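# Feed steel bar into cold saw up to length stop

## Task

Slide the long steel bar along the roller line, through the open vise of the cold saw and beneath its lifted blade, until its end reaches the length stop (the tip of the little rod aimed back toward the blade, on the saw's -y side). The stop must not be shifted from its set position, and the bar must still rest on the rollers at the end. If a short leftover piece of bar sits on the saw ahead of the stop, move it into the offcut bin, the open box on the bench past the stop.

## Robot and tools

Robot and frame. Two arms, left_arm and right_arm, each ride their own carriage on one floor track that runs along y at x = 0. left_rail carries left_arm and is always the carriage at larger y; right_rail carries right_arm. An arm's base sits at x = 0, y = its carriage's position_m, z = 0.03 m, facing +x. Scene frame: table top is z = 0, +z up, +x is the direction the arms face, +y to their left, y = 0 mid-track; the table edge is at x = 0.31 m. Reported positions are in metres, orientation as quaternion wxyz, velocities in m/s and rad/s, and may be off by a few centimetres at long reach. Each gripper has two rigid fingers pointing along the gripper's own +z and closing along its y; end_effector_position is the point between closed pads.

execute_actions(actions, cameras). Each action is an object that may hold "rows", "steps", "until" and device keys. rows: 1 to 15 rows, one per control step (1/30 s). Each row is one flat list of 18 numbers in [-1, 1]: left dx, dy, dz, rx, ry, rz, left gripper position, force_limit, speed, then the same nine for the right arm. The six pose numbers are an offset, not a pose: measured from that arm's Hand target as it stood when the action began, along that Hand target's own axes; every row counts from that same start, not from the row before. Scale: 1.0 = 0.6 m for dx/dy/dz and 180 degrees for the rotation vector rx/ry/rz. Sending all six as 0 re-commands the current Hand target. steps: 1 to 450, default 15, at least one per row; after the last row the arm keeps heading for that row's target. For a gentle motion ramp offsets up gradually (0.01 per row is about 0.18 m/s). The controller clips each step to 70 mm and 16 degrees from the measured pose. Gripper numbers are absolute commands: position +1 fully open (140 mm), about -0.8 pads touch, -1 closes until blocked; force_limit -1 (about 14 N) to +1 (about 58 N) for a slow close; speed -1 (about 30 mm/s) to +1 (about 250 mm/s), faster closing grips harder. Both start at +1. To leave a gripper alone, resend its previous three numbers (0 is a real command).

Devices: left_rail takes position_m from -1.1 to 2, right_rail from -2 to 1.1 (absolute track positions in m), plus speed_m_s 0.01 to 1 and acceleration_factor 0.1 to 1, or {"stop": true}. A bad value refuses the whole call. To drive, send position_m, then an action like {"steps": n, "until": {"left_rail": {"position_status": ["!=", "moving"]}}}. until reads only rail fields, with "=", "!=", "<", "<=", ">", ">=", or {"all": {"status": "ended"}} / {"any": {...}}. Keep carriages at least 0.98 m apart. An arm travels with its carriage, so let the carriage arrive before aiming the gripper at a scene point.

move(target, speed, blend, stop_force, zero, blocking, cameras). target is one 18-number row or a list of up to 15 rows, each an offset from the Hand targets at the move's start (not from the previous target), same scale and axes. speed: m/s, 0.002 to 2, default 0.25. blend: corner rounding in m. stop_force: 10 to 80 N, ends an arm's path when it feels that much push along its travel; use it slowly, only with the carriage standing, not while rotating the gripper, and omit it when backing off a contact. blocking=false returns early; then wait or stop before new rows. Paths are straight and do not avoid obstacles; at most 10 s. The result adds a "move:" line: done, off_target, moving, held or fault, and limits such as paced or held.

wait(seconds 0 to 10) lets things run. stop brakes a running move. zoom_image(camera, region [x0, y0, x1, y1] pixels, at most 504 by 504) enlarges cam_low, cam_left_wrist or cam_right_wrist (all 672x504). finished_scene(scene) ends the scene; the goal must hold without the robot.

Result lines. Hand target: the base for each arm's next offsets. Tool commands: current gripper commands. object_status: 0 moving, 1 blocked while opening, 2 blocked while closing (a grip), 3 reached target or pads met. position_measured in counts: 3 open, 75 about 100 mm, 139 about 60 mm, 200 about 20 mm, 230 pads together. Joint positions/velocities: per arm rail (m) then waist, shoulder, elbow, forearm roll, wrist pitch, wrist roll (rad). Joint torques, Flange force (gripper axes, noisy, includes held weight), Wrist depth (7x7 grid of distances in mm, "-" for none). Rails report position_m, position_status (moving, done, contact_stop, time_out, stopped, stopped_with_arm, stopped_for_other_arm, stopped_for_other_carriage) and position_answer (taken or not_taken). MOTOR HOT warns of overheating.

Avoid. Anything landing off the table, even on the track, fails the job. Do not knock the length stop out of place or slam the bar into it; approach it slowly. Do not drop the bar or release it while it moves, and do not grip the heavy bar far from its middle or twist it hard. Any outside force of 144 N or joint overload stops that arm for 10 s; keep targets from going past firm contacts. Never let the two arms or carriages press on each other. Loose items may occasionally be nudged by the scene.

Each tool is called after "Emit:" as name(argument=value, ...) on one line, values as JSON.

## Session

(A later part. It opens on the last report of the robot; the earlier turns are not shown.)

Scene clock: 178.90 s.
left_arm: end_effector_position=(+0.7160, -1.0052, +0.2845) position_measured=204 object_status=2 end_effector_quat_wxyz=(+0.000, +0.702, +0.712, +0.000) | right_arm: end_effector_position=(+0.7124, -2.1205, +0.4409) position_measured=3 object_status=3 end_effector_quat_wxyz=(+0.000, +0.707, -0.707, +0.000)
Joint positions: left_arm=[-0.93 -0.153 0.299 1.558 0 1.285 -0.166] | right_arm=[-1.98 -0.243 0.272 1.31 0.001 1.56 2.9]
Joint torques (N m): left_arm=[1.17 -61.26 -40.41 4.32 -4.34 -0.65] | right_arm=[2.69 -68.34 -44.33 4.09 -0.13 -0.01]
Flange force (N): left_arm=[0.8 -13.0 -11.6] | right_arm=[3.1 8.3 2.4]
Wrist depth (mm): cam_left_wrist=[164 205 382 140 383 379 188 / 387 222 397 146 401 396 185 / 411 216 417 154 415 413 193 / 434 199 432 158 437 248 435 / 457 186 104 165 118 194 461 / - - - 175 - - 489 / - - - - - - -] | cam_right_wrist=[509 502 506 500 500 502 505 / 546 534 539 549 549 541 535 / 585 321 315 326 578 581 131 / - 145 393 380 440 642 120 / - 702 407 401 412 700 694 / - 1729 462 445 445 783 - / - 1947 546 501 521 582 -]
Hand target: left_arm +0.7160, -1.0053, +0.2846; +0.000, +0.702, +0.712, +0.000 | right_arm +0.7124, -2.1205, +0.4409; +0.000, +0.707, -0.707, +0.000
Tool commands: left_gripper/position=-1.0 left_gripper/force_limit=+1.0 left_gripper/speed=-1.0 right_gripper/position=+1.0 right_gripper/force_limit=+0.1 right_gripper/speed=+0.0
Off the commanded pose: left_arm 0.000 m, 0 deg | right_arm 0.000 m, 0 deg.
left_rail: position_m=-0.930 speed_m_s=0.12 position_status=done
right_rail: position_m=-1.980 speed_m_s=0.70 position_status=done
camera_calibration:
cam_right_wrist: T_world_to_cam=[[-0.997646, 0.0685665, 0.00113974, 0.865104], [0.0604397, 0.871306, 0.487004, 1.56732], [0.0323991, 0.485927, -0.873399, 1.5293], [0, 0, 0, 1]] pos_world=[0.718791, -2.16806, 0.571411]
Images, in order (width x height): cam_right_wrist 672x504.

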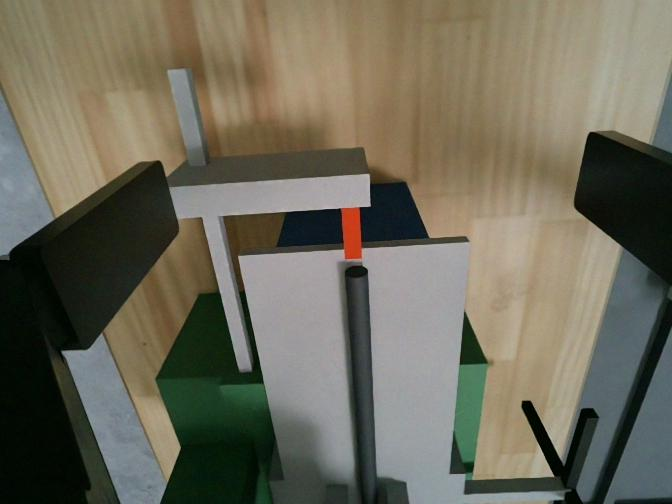

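Emit:
move(target=[-0.025,-0.0003,0,0,0,0,-1,1,-1,0,0,0,0,0,0,1,0.1,0], speed=0.03, cameras=["cam_right_wrist"])

Emit:
zoom_image(camera="cam_right_wrist", region=[320, 230, 400, 310])

Scene clock: 187.63 s.
left_arm: end_effector_position=(+0.7160, -1.0203, +0.2846) position_measured=204 object_status=2 end_effector_quat_wxyz=(+0.000, +0.702, +0.712, +0.000) | right_arm: end_effector_position=(+0.7124, -2.1205, +0.4409) position_measured=3 object_status=3 end_effector_quat_wxyz=(+0.000, +0.707, -0.707, +0.000)
Joint positions: left_arm=[-0.93 -0.173 0.302 1.554 0 1.285 -0.187] | right_arm=[-1.98 -0.243 0.272 1.31 0.001 1.56 2.9]
Joint torques (N m): left_arm=[1.81 -60.8 -41.3 4.33 -5.4 -0.73] | right_arm=[2.82 -68.28 -44.39 4.1 -0.11 0]
Flange force (N): left_arm=[0.6 -15.5 -12.8] | right_arm=[1.8 9.0 2.4]
Wrist depth (mm): cam_left_wrist=[164 205 382 140 382 377 189 / 389 222 397 146 399 395 185 / 409 216 417 153 416 415 193 / 432 186 192 159 431 209 436 / 456 186 104 165 118 188 459 / - - - 175 - - 490 / - - - - - - -] | cam_right_wrist=[504 506 508 504 502 501 500 / 544 546 546 545 541 540 533 / 576 322 315 326 579 586 131 / - 145 400 377 376 640 120 / - 702 408 393 397 704 738 / - 810 470 444 466 777 785 / - 2032 584 497 504 582 898]
Hand target: left_arm +0.7161, -1.0203, +0.2846; +0.000, +0.702, +0.712, +0.000 | right_arm +0.7124, -2.1205, +0.4409; +0.000, +0.707, -0.707, +0.000
Off the commanded pose: left_arm 0.000 m, 0 deg | right_arm 0.000 m, 0 deg.
left_rail: position_m=-0.930 speed_m_s=0.12 position_status=done
right_rail: position_m=-1.980 speed_m_s=0.70 position_status=done
move: done
camera_calibration:
cam_right_wrist: T_world_to_cam=[[-0.997646, 0.0685665, 0.00113974, 0.865104], [0.0604397, 0.871306, 0.487004, 1.56732], [0.0323991, 0.485927, -0.873399, 1.5293], [0, 0, 0, 1]] pos_world=[0.718791, -2.16806, 0.571411]
Images, in order (width x height): cam_right_wrist 672x504.

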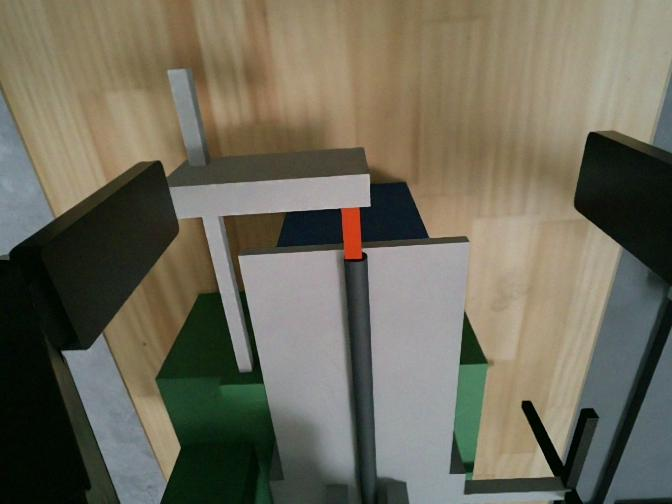

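Scaled by 6.300 from the camera's 672x504 image, which has a finer 960x720 frame.

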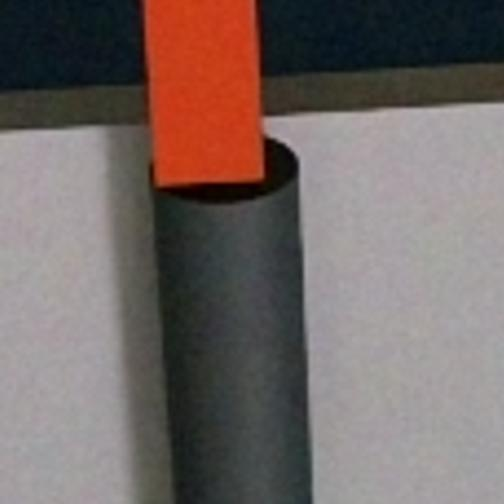

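Emit:
move(target=[-0.003,0,0,0,0,0,-1,1,-1,0,0,0,0,0,0,1,0.1,0], speed=0.01, cameras=["cam_right_wrist"])

Emit:
zoom_image(camera="cam_right_wrist", region=[320, 230, 400, 310])

Scene clock: 192.83 s.
left_arm: end_effector_position=(+0.7161, -1.0220, +0.2846) position_measured=204 object_status=2 end_effector_quat_wxyz=(+0.000, +0.702, +0.712, +0.000) | right_arm: end_effector_position=(+0.7124, -2.1205, +0.4409) position_measured=3 object_status=3 end_effector_quat_wxyz=(+0.000, +0.707, -0.707, +0.000)
Joint positions: left_arm=[-0.93 -0.176 0.303 1.553 0 1.286 -0.189] | right_arm=[-1.98 -0.243 0.272 1.31 0.001 1.56 2.9]
Joint torques (N m): left_arm=[-4.43 -59.74 -42.28 2.01 -6.4 -0.6] | right_arm=[3.06 -68.17 -44.34 4.07 -0.14 0.03]
Flange force (N): left_arm=[9.4 -16.6 -13.8] | right_arm=[2.5 9.1 2.3]
Wrist depth (mm): cam_left_wrist=[164 205 380 140 383 378 188 / 389 222 396 146 400 394 185 / 407 217 416 153 419 414 193 / 439 184 186 159 202 209 434 / 458 187 104 165 118 187 465 / - - - 175 - - 486 / - - - - - - -] | cam_right_wrist=[508 502 506 502 504 502 504 / 543 548 544 534 537 545 537 / 581 320 315 324 578 591 132 / - 145 395 373 471 647 120 / - 694 420 391 401 708 679 / - 827 464 445 453 777 791 / - 2050 - 501 500 585 -]
Hand target: left_arm +0.7161, -1.0221, +0.2846; +0.000, +0.702, +0.712, +0.000 | right_arm +0.7124, -2.1205, +0.4409; +0.000, +0.707, -0.707, +0.000
Off the commanded pose: left_arm 0.000 m, 0 deg | right_arm 0.000 m, 0 deg.
left_rail: position_m=-0.930 speed_m_s=0.12 position_status=done
right_rail: position_m=-1.980 speed_m_s=0.70 position_status=done
move: done
camera_calibration:
cam_right_wrist: T_world_to_cam=[[-0.997646, 0.0685665, 0.00113974, 0.865104], [0.0604397, 0.871306, 0.487004, 1.56732], [0.0323991, 0.485927, -0.873399, 1.5293], [0, 0, 0, 1]] pos_world=[0.718791, -2.16806, 0.571411]
Images, in order (width x height): cam_right_wrist 672x504.

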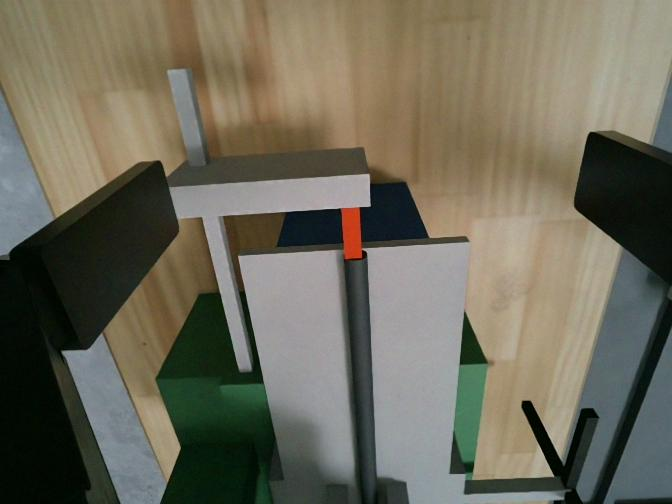

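Scaled by 6.300 from the camera's 672x504 image, which has a finer 960x720 frame.

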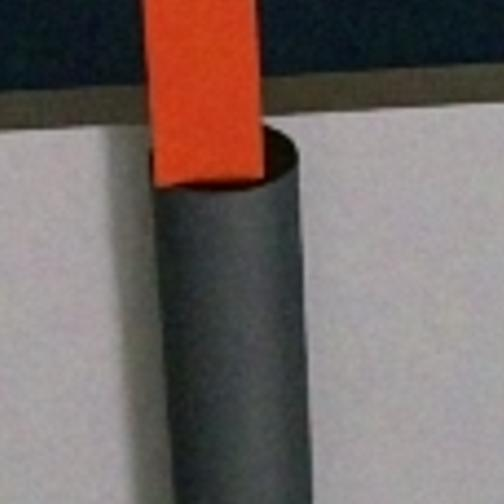

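Emit:
move(target=[0.0003,-0.0006,-0.0005,0,0,0,-1,1,-1,0,0,0,0,0,0,1,0.1,0], speed=0.01, cameras=["cam_right_wrist"])

Emit:
zoom_image(camera="cam_right_wrist", region=[320, 230, 400, 310])

Scene clock: 199.20 s.
left_arm: end_effector_position=(+0.7157, -1.0220, +0.2848) position_measured=204 object_status=2 end_effector_quat_wxyz=(+0.000, +0.702, +0.712, +0.000) | right_arm: end_effector_position=(+0.7124, -2.1205, +0.4409) position_measured=3 object_status=3 end_effector_quat_wxyz=(+0.000, +0.707, -0.707, +0.000)
Joint positions: left_arm=[-0.93 -0.176 0.302 1.554 0 1.286 -0.189] | right_arm=[-1.98 -0.243 0.272 1.31 0.001 1.56 2.9]
Joint torques (N m): left_arm=[-4.86 -81.24 -45.74 1.48 1.04 -0.67] | right_arm=[2.76 -68.13 -44.28 4.06 -0.16 0.01]
Flange force (N): left_arm=[6.9 5.4 13.1] | right_arm=[2.4 9.0 2.0]
Wrist depth (mm): cam_left_wrist=[164 206 383 140 382 380 188 / 388 222 399 146 397 396 186 / 410 216 416 153 416 413 193 / 434 184 190 158 202 210 432 / 453 187 101 166 118 187 465 / - - - 176 - - 486 / - - - - - - -] | cam_right_wrist=[502 502 500 507 502 500 506 / 543 544 544 539 540 543 531 / 578 324 315 326 584 585 131 / - 145 395 377 375 640 120 / - 694 417 397 402 713 673 / - 807 - 434 429 785 785 / - 1997 - 506 513 585 -]
Hand target: left_arm +0.7157, -1.0219, +0.2849; +0.000, +0.702, +0.712, +0.000 | right_arm +0.7124, -2.1205, +0.4409; +0.000, +0.707, -0.707, +0.000
Off the commanded pose: left_arm 0.000 m, 0 deg | right_arm 0.000 m, 0 deg.
left_rail: position_m=-0.930 speed_m_s=0.12 position_status=done
right_rail: position_m=-1.980 speed_m_s=0.70 position_status=done
move: done
camera_calibration:
cam_right_wrist: T_world_to_cam=[[-0.997646, 0.0685665, 0.00113974, 0.865104], [0.0604397, 0.871306, 0.487004, 1.56732], [0.0323991, 0.485927, -0.873399, 1.5293], [0, 0, 0, 1]] pos_world=[0.718791, -2.16806, 0.571411]
Images, in order (width x height): cam_right_wrist 672x504.

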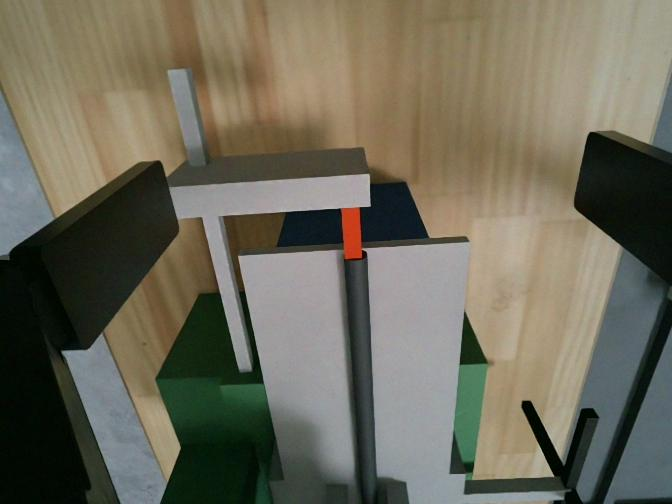

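Scaled by 6.300 from the camera's 672x504 image, which has a finer 960x720 frame.

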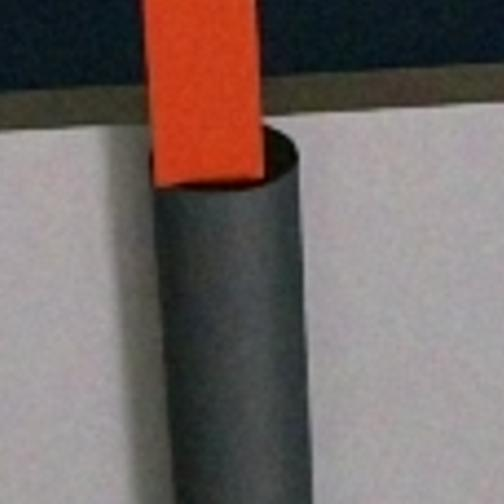

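Emit:
move(target=[[0.0002,0.0002,0.0002,0,0,0,-1,1,-1,0,0,0,0,0,0,1,0.1,0],[0.0002,0.0002,0.0002,0,0,0,-0.3,1,-1,0,0,0,0,0,0,1,0.1,0]], speed=0.01, cameras=["cam_left_wrist","cam_right_wrist"])

Emit:
zoom_image(camera="cam_right_wrist", region=[320, 230, 400, 310])

Scene clock: 204.47 s.
left_arm: end_effector_position=(+0.7158, -1.0218, +0.2847) position_measured=167 object_status=0 end_effector_quat_wxyz=(+0.000, +0.702, +0.712, +0.000) | right_arm: end_effector_position=(+0.7124, -2.1205, +0.4409) position_measured=3 object_status=3 end_effector_quat_wxyz=(+0.000, +0.707, -0.707, +0.000)
Joint positions: left_arm=[-0.93 -0.175 0.302 1.554 0 1.286 -0.189] | right_arm=[-1.98 -0.243 0.272 1.31 0.001 1.56 2.9]
Joint torques (N m): left_arm=[-0.94 -71.84 -41.87 3.92 -0.95 0.27] | right_arm=[2.84 -68.32 -44.4 4.07 -0.11 -0.03]
Flange force (N): left_arm=[1.1 -1.4 0.4] | right_arm=[2.2 9.0 2.4]
Wrist depth (mm): cam_left_wrist=[164 205 379 139 383 382 188 / 387 222 395 146 399 397 185 / 411 215 420 154 417 415 193 / 437 184 186 161 208 210 433 / 451 182 109 170 123 187 466 / - - - 182 - - 489 / - - - 190 - - -] | cam_right_wrist=[502 505 507 506 497 497 497 / 549 546 544 544 540 535 541 / 582 321 314 324 578 584 131 / - 145 395 371 376 640 120 / - 702 411 391 395 704 719 / - 1729 - 436 456 780 747 / - 1980 599 502 497 591 -]
Hand target: left_arm +0.7158, -1.0218, +0.2847; +0.000, +0.702, +0.712, +0.000 | right_arm +0.7124, -2.1205, +0.4409; +0.000, +0.707, -0.707, +0.000
Off the commanded pose: left_arm 0.000 m, 0 deg | right_arm 0.000 m, 0 deg.
left_rail: position_m=-0.930 speed_m_s=0.12 position_status=done
right_rail: position_m=-1.980 speed_m_s=0.70 position_status=done
move: done
camera_calibration:
cam_left_wrist: T_world_to_cam=[[0.997611, 0.0690309, 0.00279649, -0.6395], [0.0657363, -0.960895, 0.268996, -1.08991], [0.0212562, -0.26817, -0.963137, 0.132159], [0, 0, 0, 1]] pos_world=[0.706809, -0.967699, 0.422257]
cam_right_wrist: T_world_to_cam=[[-0.997646, 0.0685665, 0.00113974, 0.865104], [0.0604397, 0.871306, 0.487004, 1.56732], [0.0323991, 0.485927, -0.873399, 1.5293], [0, 0, 0, 1]] pos_world=[0.718791, -2.16806, 0.571411]
Images, in order (width x height): cam_left_wrist 672x504, cam_right_wrist 672x504.

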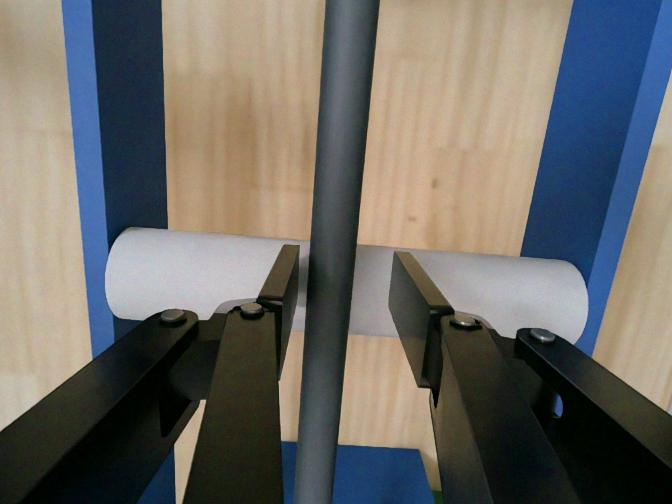

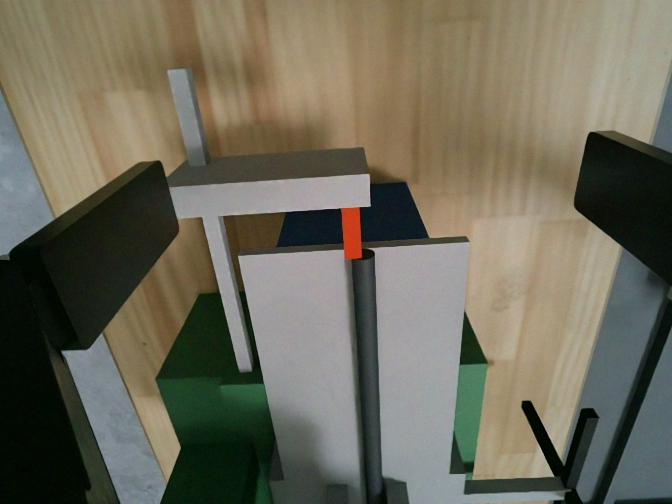

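Scaled by 6.300 from the camera's 672x504 image, which has a finer 960x720 frame.

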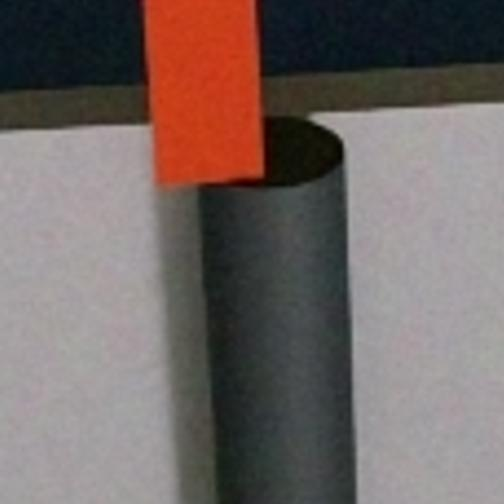

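Emit:
wait(seconds=0.3, cameras=["cam_left_wrist","cam_right_wrist"])

Emit:
zoom_image(camera="cam_right_wrist", region=[320, 230, 400, 310])

Scene clock: 210.47 s.
left_arm: end_effector_position=(+0.7158, -1.0218, +0.2847) position_measured=167 object_status=3 end_effector_quat_wxyz=(+0.000, +0.702, +0.712, +0.000) | right_arm: end_effector_position=(+0.7124, -2.1205, +0.4409) position_measured=3 object_status=3 end_effector_quat_wxyz=(+0.000, +0.707, -0.707, +0.000)
Joint positions: left_arm=[-0.93 -0.175 0.302 1.554 0 1.286 -0.189] | right_arm=[-1.98 -0.243 0.272 1.31 0.001 1.56 2.9]
Joint torques (N m): left_arm=[-0.62 -71.79 -42.05 3.98 -0.87 0.23] | right_arm=[2.73 -68.38 -44.37 4.05 -0.15 0.03]
Flange force (N): left_arm=[1.0 -2.5 0.5] | right_arm=[2.7 8.5 2.4]
Wrist depth (mm): cam_left_wrist=[164 207 380 139 380 383 187 / 388 222 397 146 401 398 185 / 409 215 414 409 422 410 194 / 435 185 186 161 207 210 434 / 451 183 109 170 122 187 463 / - - - 183 - - 489 / - - - 426 - - -] | cam_right_wrist=[508 510 509 496 504 505 506 / 548 543 544 549 543 539 539 / 572 320 315 327 579 586 131 / - 145 616 372 468 638 120 / - 694 420 394 411 715 704 / - 819 438 434 455 785 780 / - 1997 - 499 498 584 -]
Hand target: left_arm +0.7158, -1.0218, +0.2847; +0.000, +0.702, +0.712, +0.000 | right_arm +0.7124, -2.1205, +0.4409; +0.000, +0.707, -0.707, +0.000
Tool commands: left_gripper/position=-0.3 left_gripper/force_limit=+1.0 left_gripper/speed=-1.0 right_gripper/position=+1.0 right_gripper/force_limit=+0.1 right_gripper/speed=+0.0
Off the commanded pose: left_arm 0.000 m, 0 deg | right_arm 0.000 m, 0 deg.
left_rail: position_m=-0.930 speed_m_s=0.12 position_status=done
right_rail: position_m=-1.980 speed_m_s=0.70 position_status=done
wait: 0.30 s; at rest from the start
camera_calibration:
cam_left_wrist: T_world_to_cam=[[0.997617, 0.0689348, 0.00282199, -0.639608], [0.0656369, -0.960902, 0.268995, -1.08984], [0.0212548, -0.268169, -0.963138, 0.132162], [0, 0, 0, 1]] pos_world=[0.706809, -0.9677, 0.422257]
cam_right_wrist: T_world_to_cam=[[-0.997646, 0.0685665, 0.00113974, 0.865104], [0.0604397, 0.871306, 0.487004, 1.56732], [0.0323991, 0.485927, -0.873399, 1.5293], [0, 0, 0, 1]] pos_world=[0.718791, -2.16806, 0.571411]
Images, in order (width x height): cam_left_wrist 672x504, cam_right_wrist 672x504.

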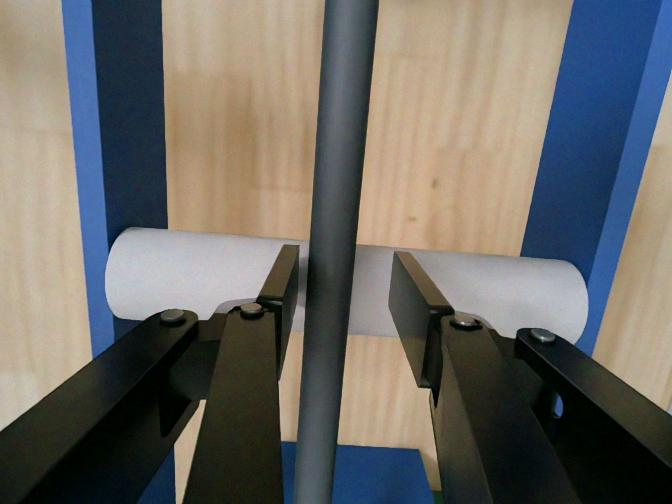

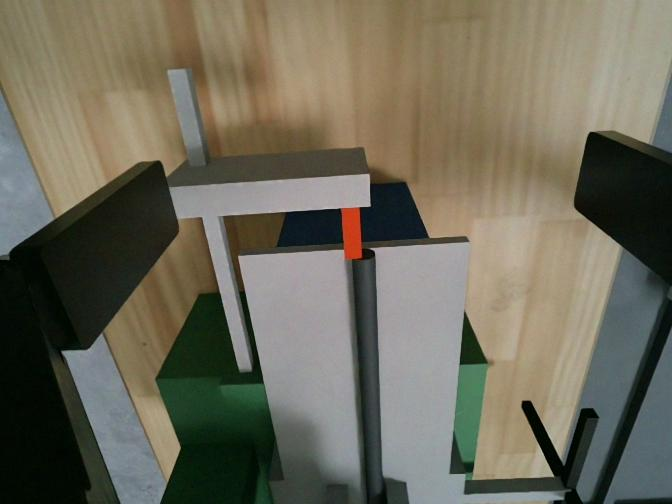

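Scaled by 6.300 from the camera's 672x504 image, which has a finer 960x720 frame.

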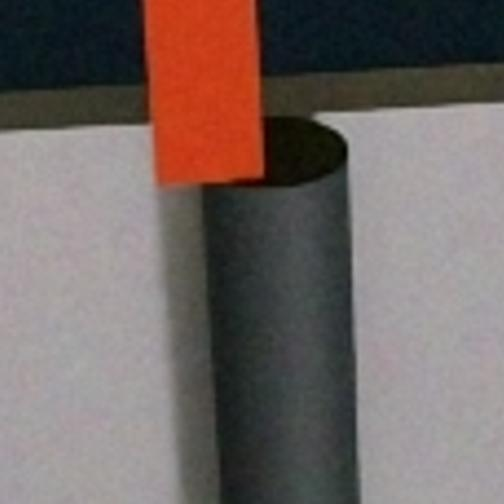

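Emit:
move(target=[0,0,-0.1,0,0,0,-0.3,1,-1,0,0,0,0,0,0,1,0.1,0], speed=0.08, cameras=["cam_left_wrist","cam_right_wrist"])

Emit:
zoom_image(camera="cam_right_wrist", region=[320, 230, 400, 310])

Scene clock: 215.07 s.
left_arm: end_effector_position=(+0.7158, -1.0218, +0.3447) position_measured=167 object_status=3 end_effector_quat_wxyz=(+0.000, +0.702, +0.712, +0.000) | right_arm: end_effector_position=(+0.7124, -2.1205, +0.4409) position_measured=3 object_status=3 end_effector_quat_wxyz=(+0.000, +0.707, -0.707, +0.000)
Joint positions: left_arm=[-0.93 -0.175 0.28 1.473 0 1.389 -0.189] | right_arm=[-1.98 -0.243 0.272 1.31 0.001 1.56 2.9]
Joint torques (N m): left_arm=[-0.55 -70.54 -43.07 4.04 -0.91 0.28] | right_arm=[2.73 -68.18 -44.31 4.12 -0.13 0.01]
Flange force (N): left_arm=[0.7 -2.0 1.2] | right_arm=[1.9 9.1 2.1]
Wrist depth (mm): cam_left_wrist=[433 240 431 198 436 275 439 / 452 267 454 447 456 266 464 / 473 273 473 466 480 262 479 / 494 250 243 244 246 259 508 / 516 296 110 238 122 283 538 / - - - 542 - - 1469 / - - - 446 - - -] | cam_right_wrist=[501 505 510 502 502 505 507 / 543 543 543 545 544 543 536 / 581 320 316 326 581 585 131 / - 145 397 370 379 638 120 / - 715 409 393 393 704 654 / - 1742 445 440 441 783 - / - 2087 516 502 498 579 -]
Hand target: left_arm +0.7158, -1.0218, +0.3447; +0.000, +0.702, +0.712, +0.000 | right_arm +0.7124, -2.1205, +0.4409; +0.000, +0.707, -0.707, +0.000
Off the commanded pose: left_arm 0.000 m, 0 deg | right_arm 0.000 m, 0 deg.
left_rail: position_m=-0.930 speed_m_s=0.12 position_status=done
right_rail: position_m=-1.980 speed_m_s=0.70 position_status=done
move: done
camera_calibration:
cam_left_wrist: T_world_to_cam=[[0.997617, 0.0689348, 0.00282027, -0.639777], [0.0656379, -0.960909, 0.26897, -1.10598], [0.0212514, -0.268144, -0.963144, 0.189979], [0, 0, 0, 1]] pos_world=[0.706809, -0.9677, 0.482257]
cam_right_wrist: T_world_to_cam=[[-0.997646, 0.0685665, 0.00113974, 0.865104], [0.0604397, 0.871306, 0.487004, 1.56732], [0.0323991, 0.485927, -0.873399, 1.5293], [0, 0, 0, 1]] pos_world=[0.718791, -2.16806, 0.571411]
Images, in order (width x height): cam_left_wrist 672x504, cam_right_wrist 672x504.

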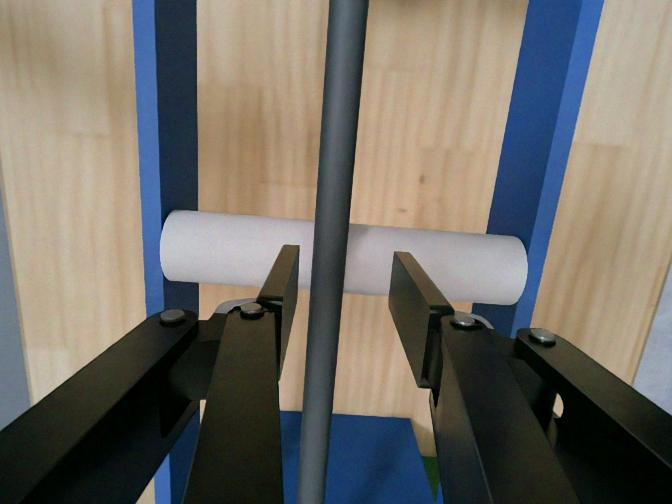

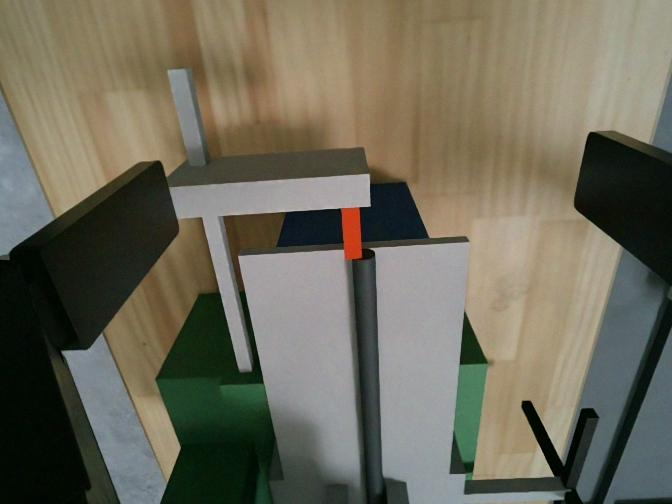

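Scaled by 6.300 from the camera's 672x504 image, which has a finer 960x720 frame.

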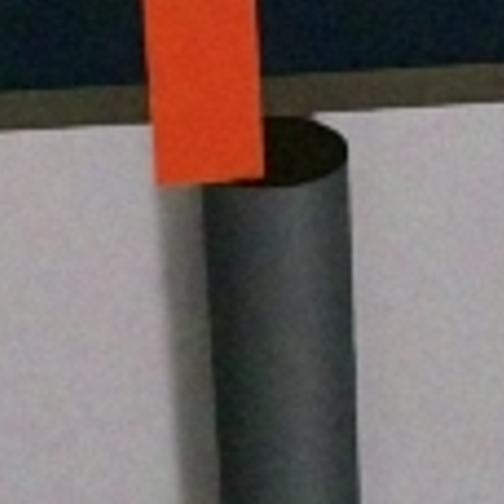

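Emit:
finished_scene(scene=3)

The scene is finished: the task was done.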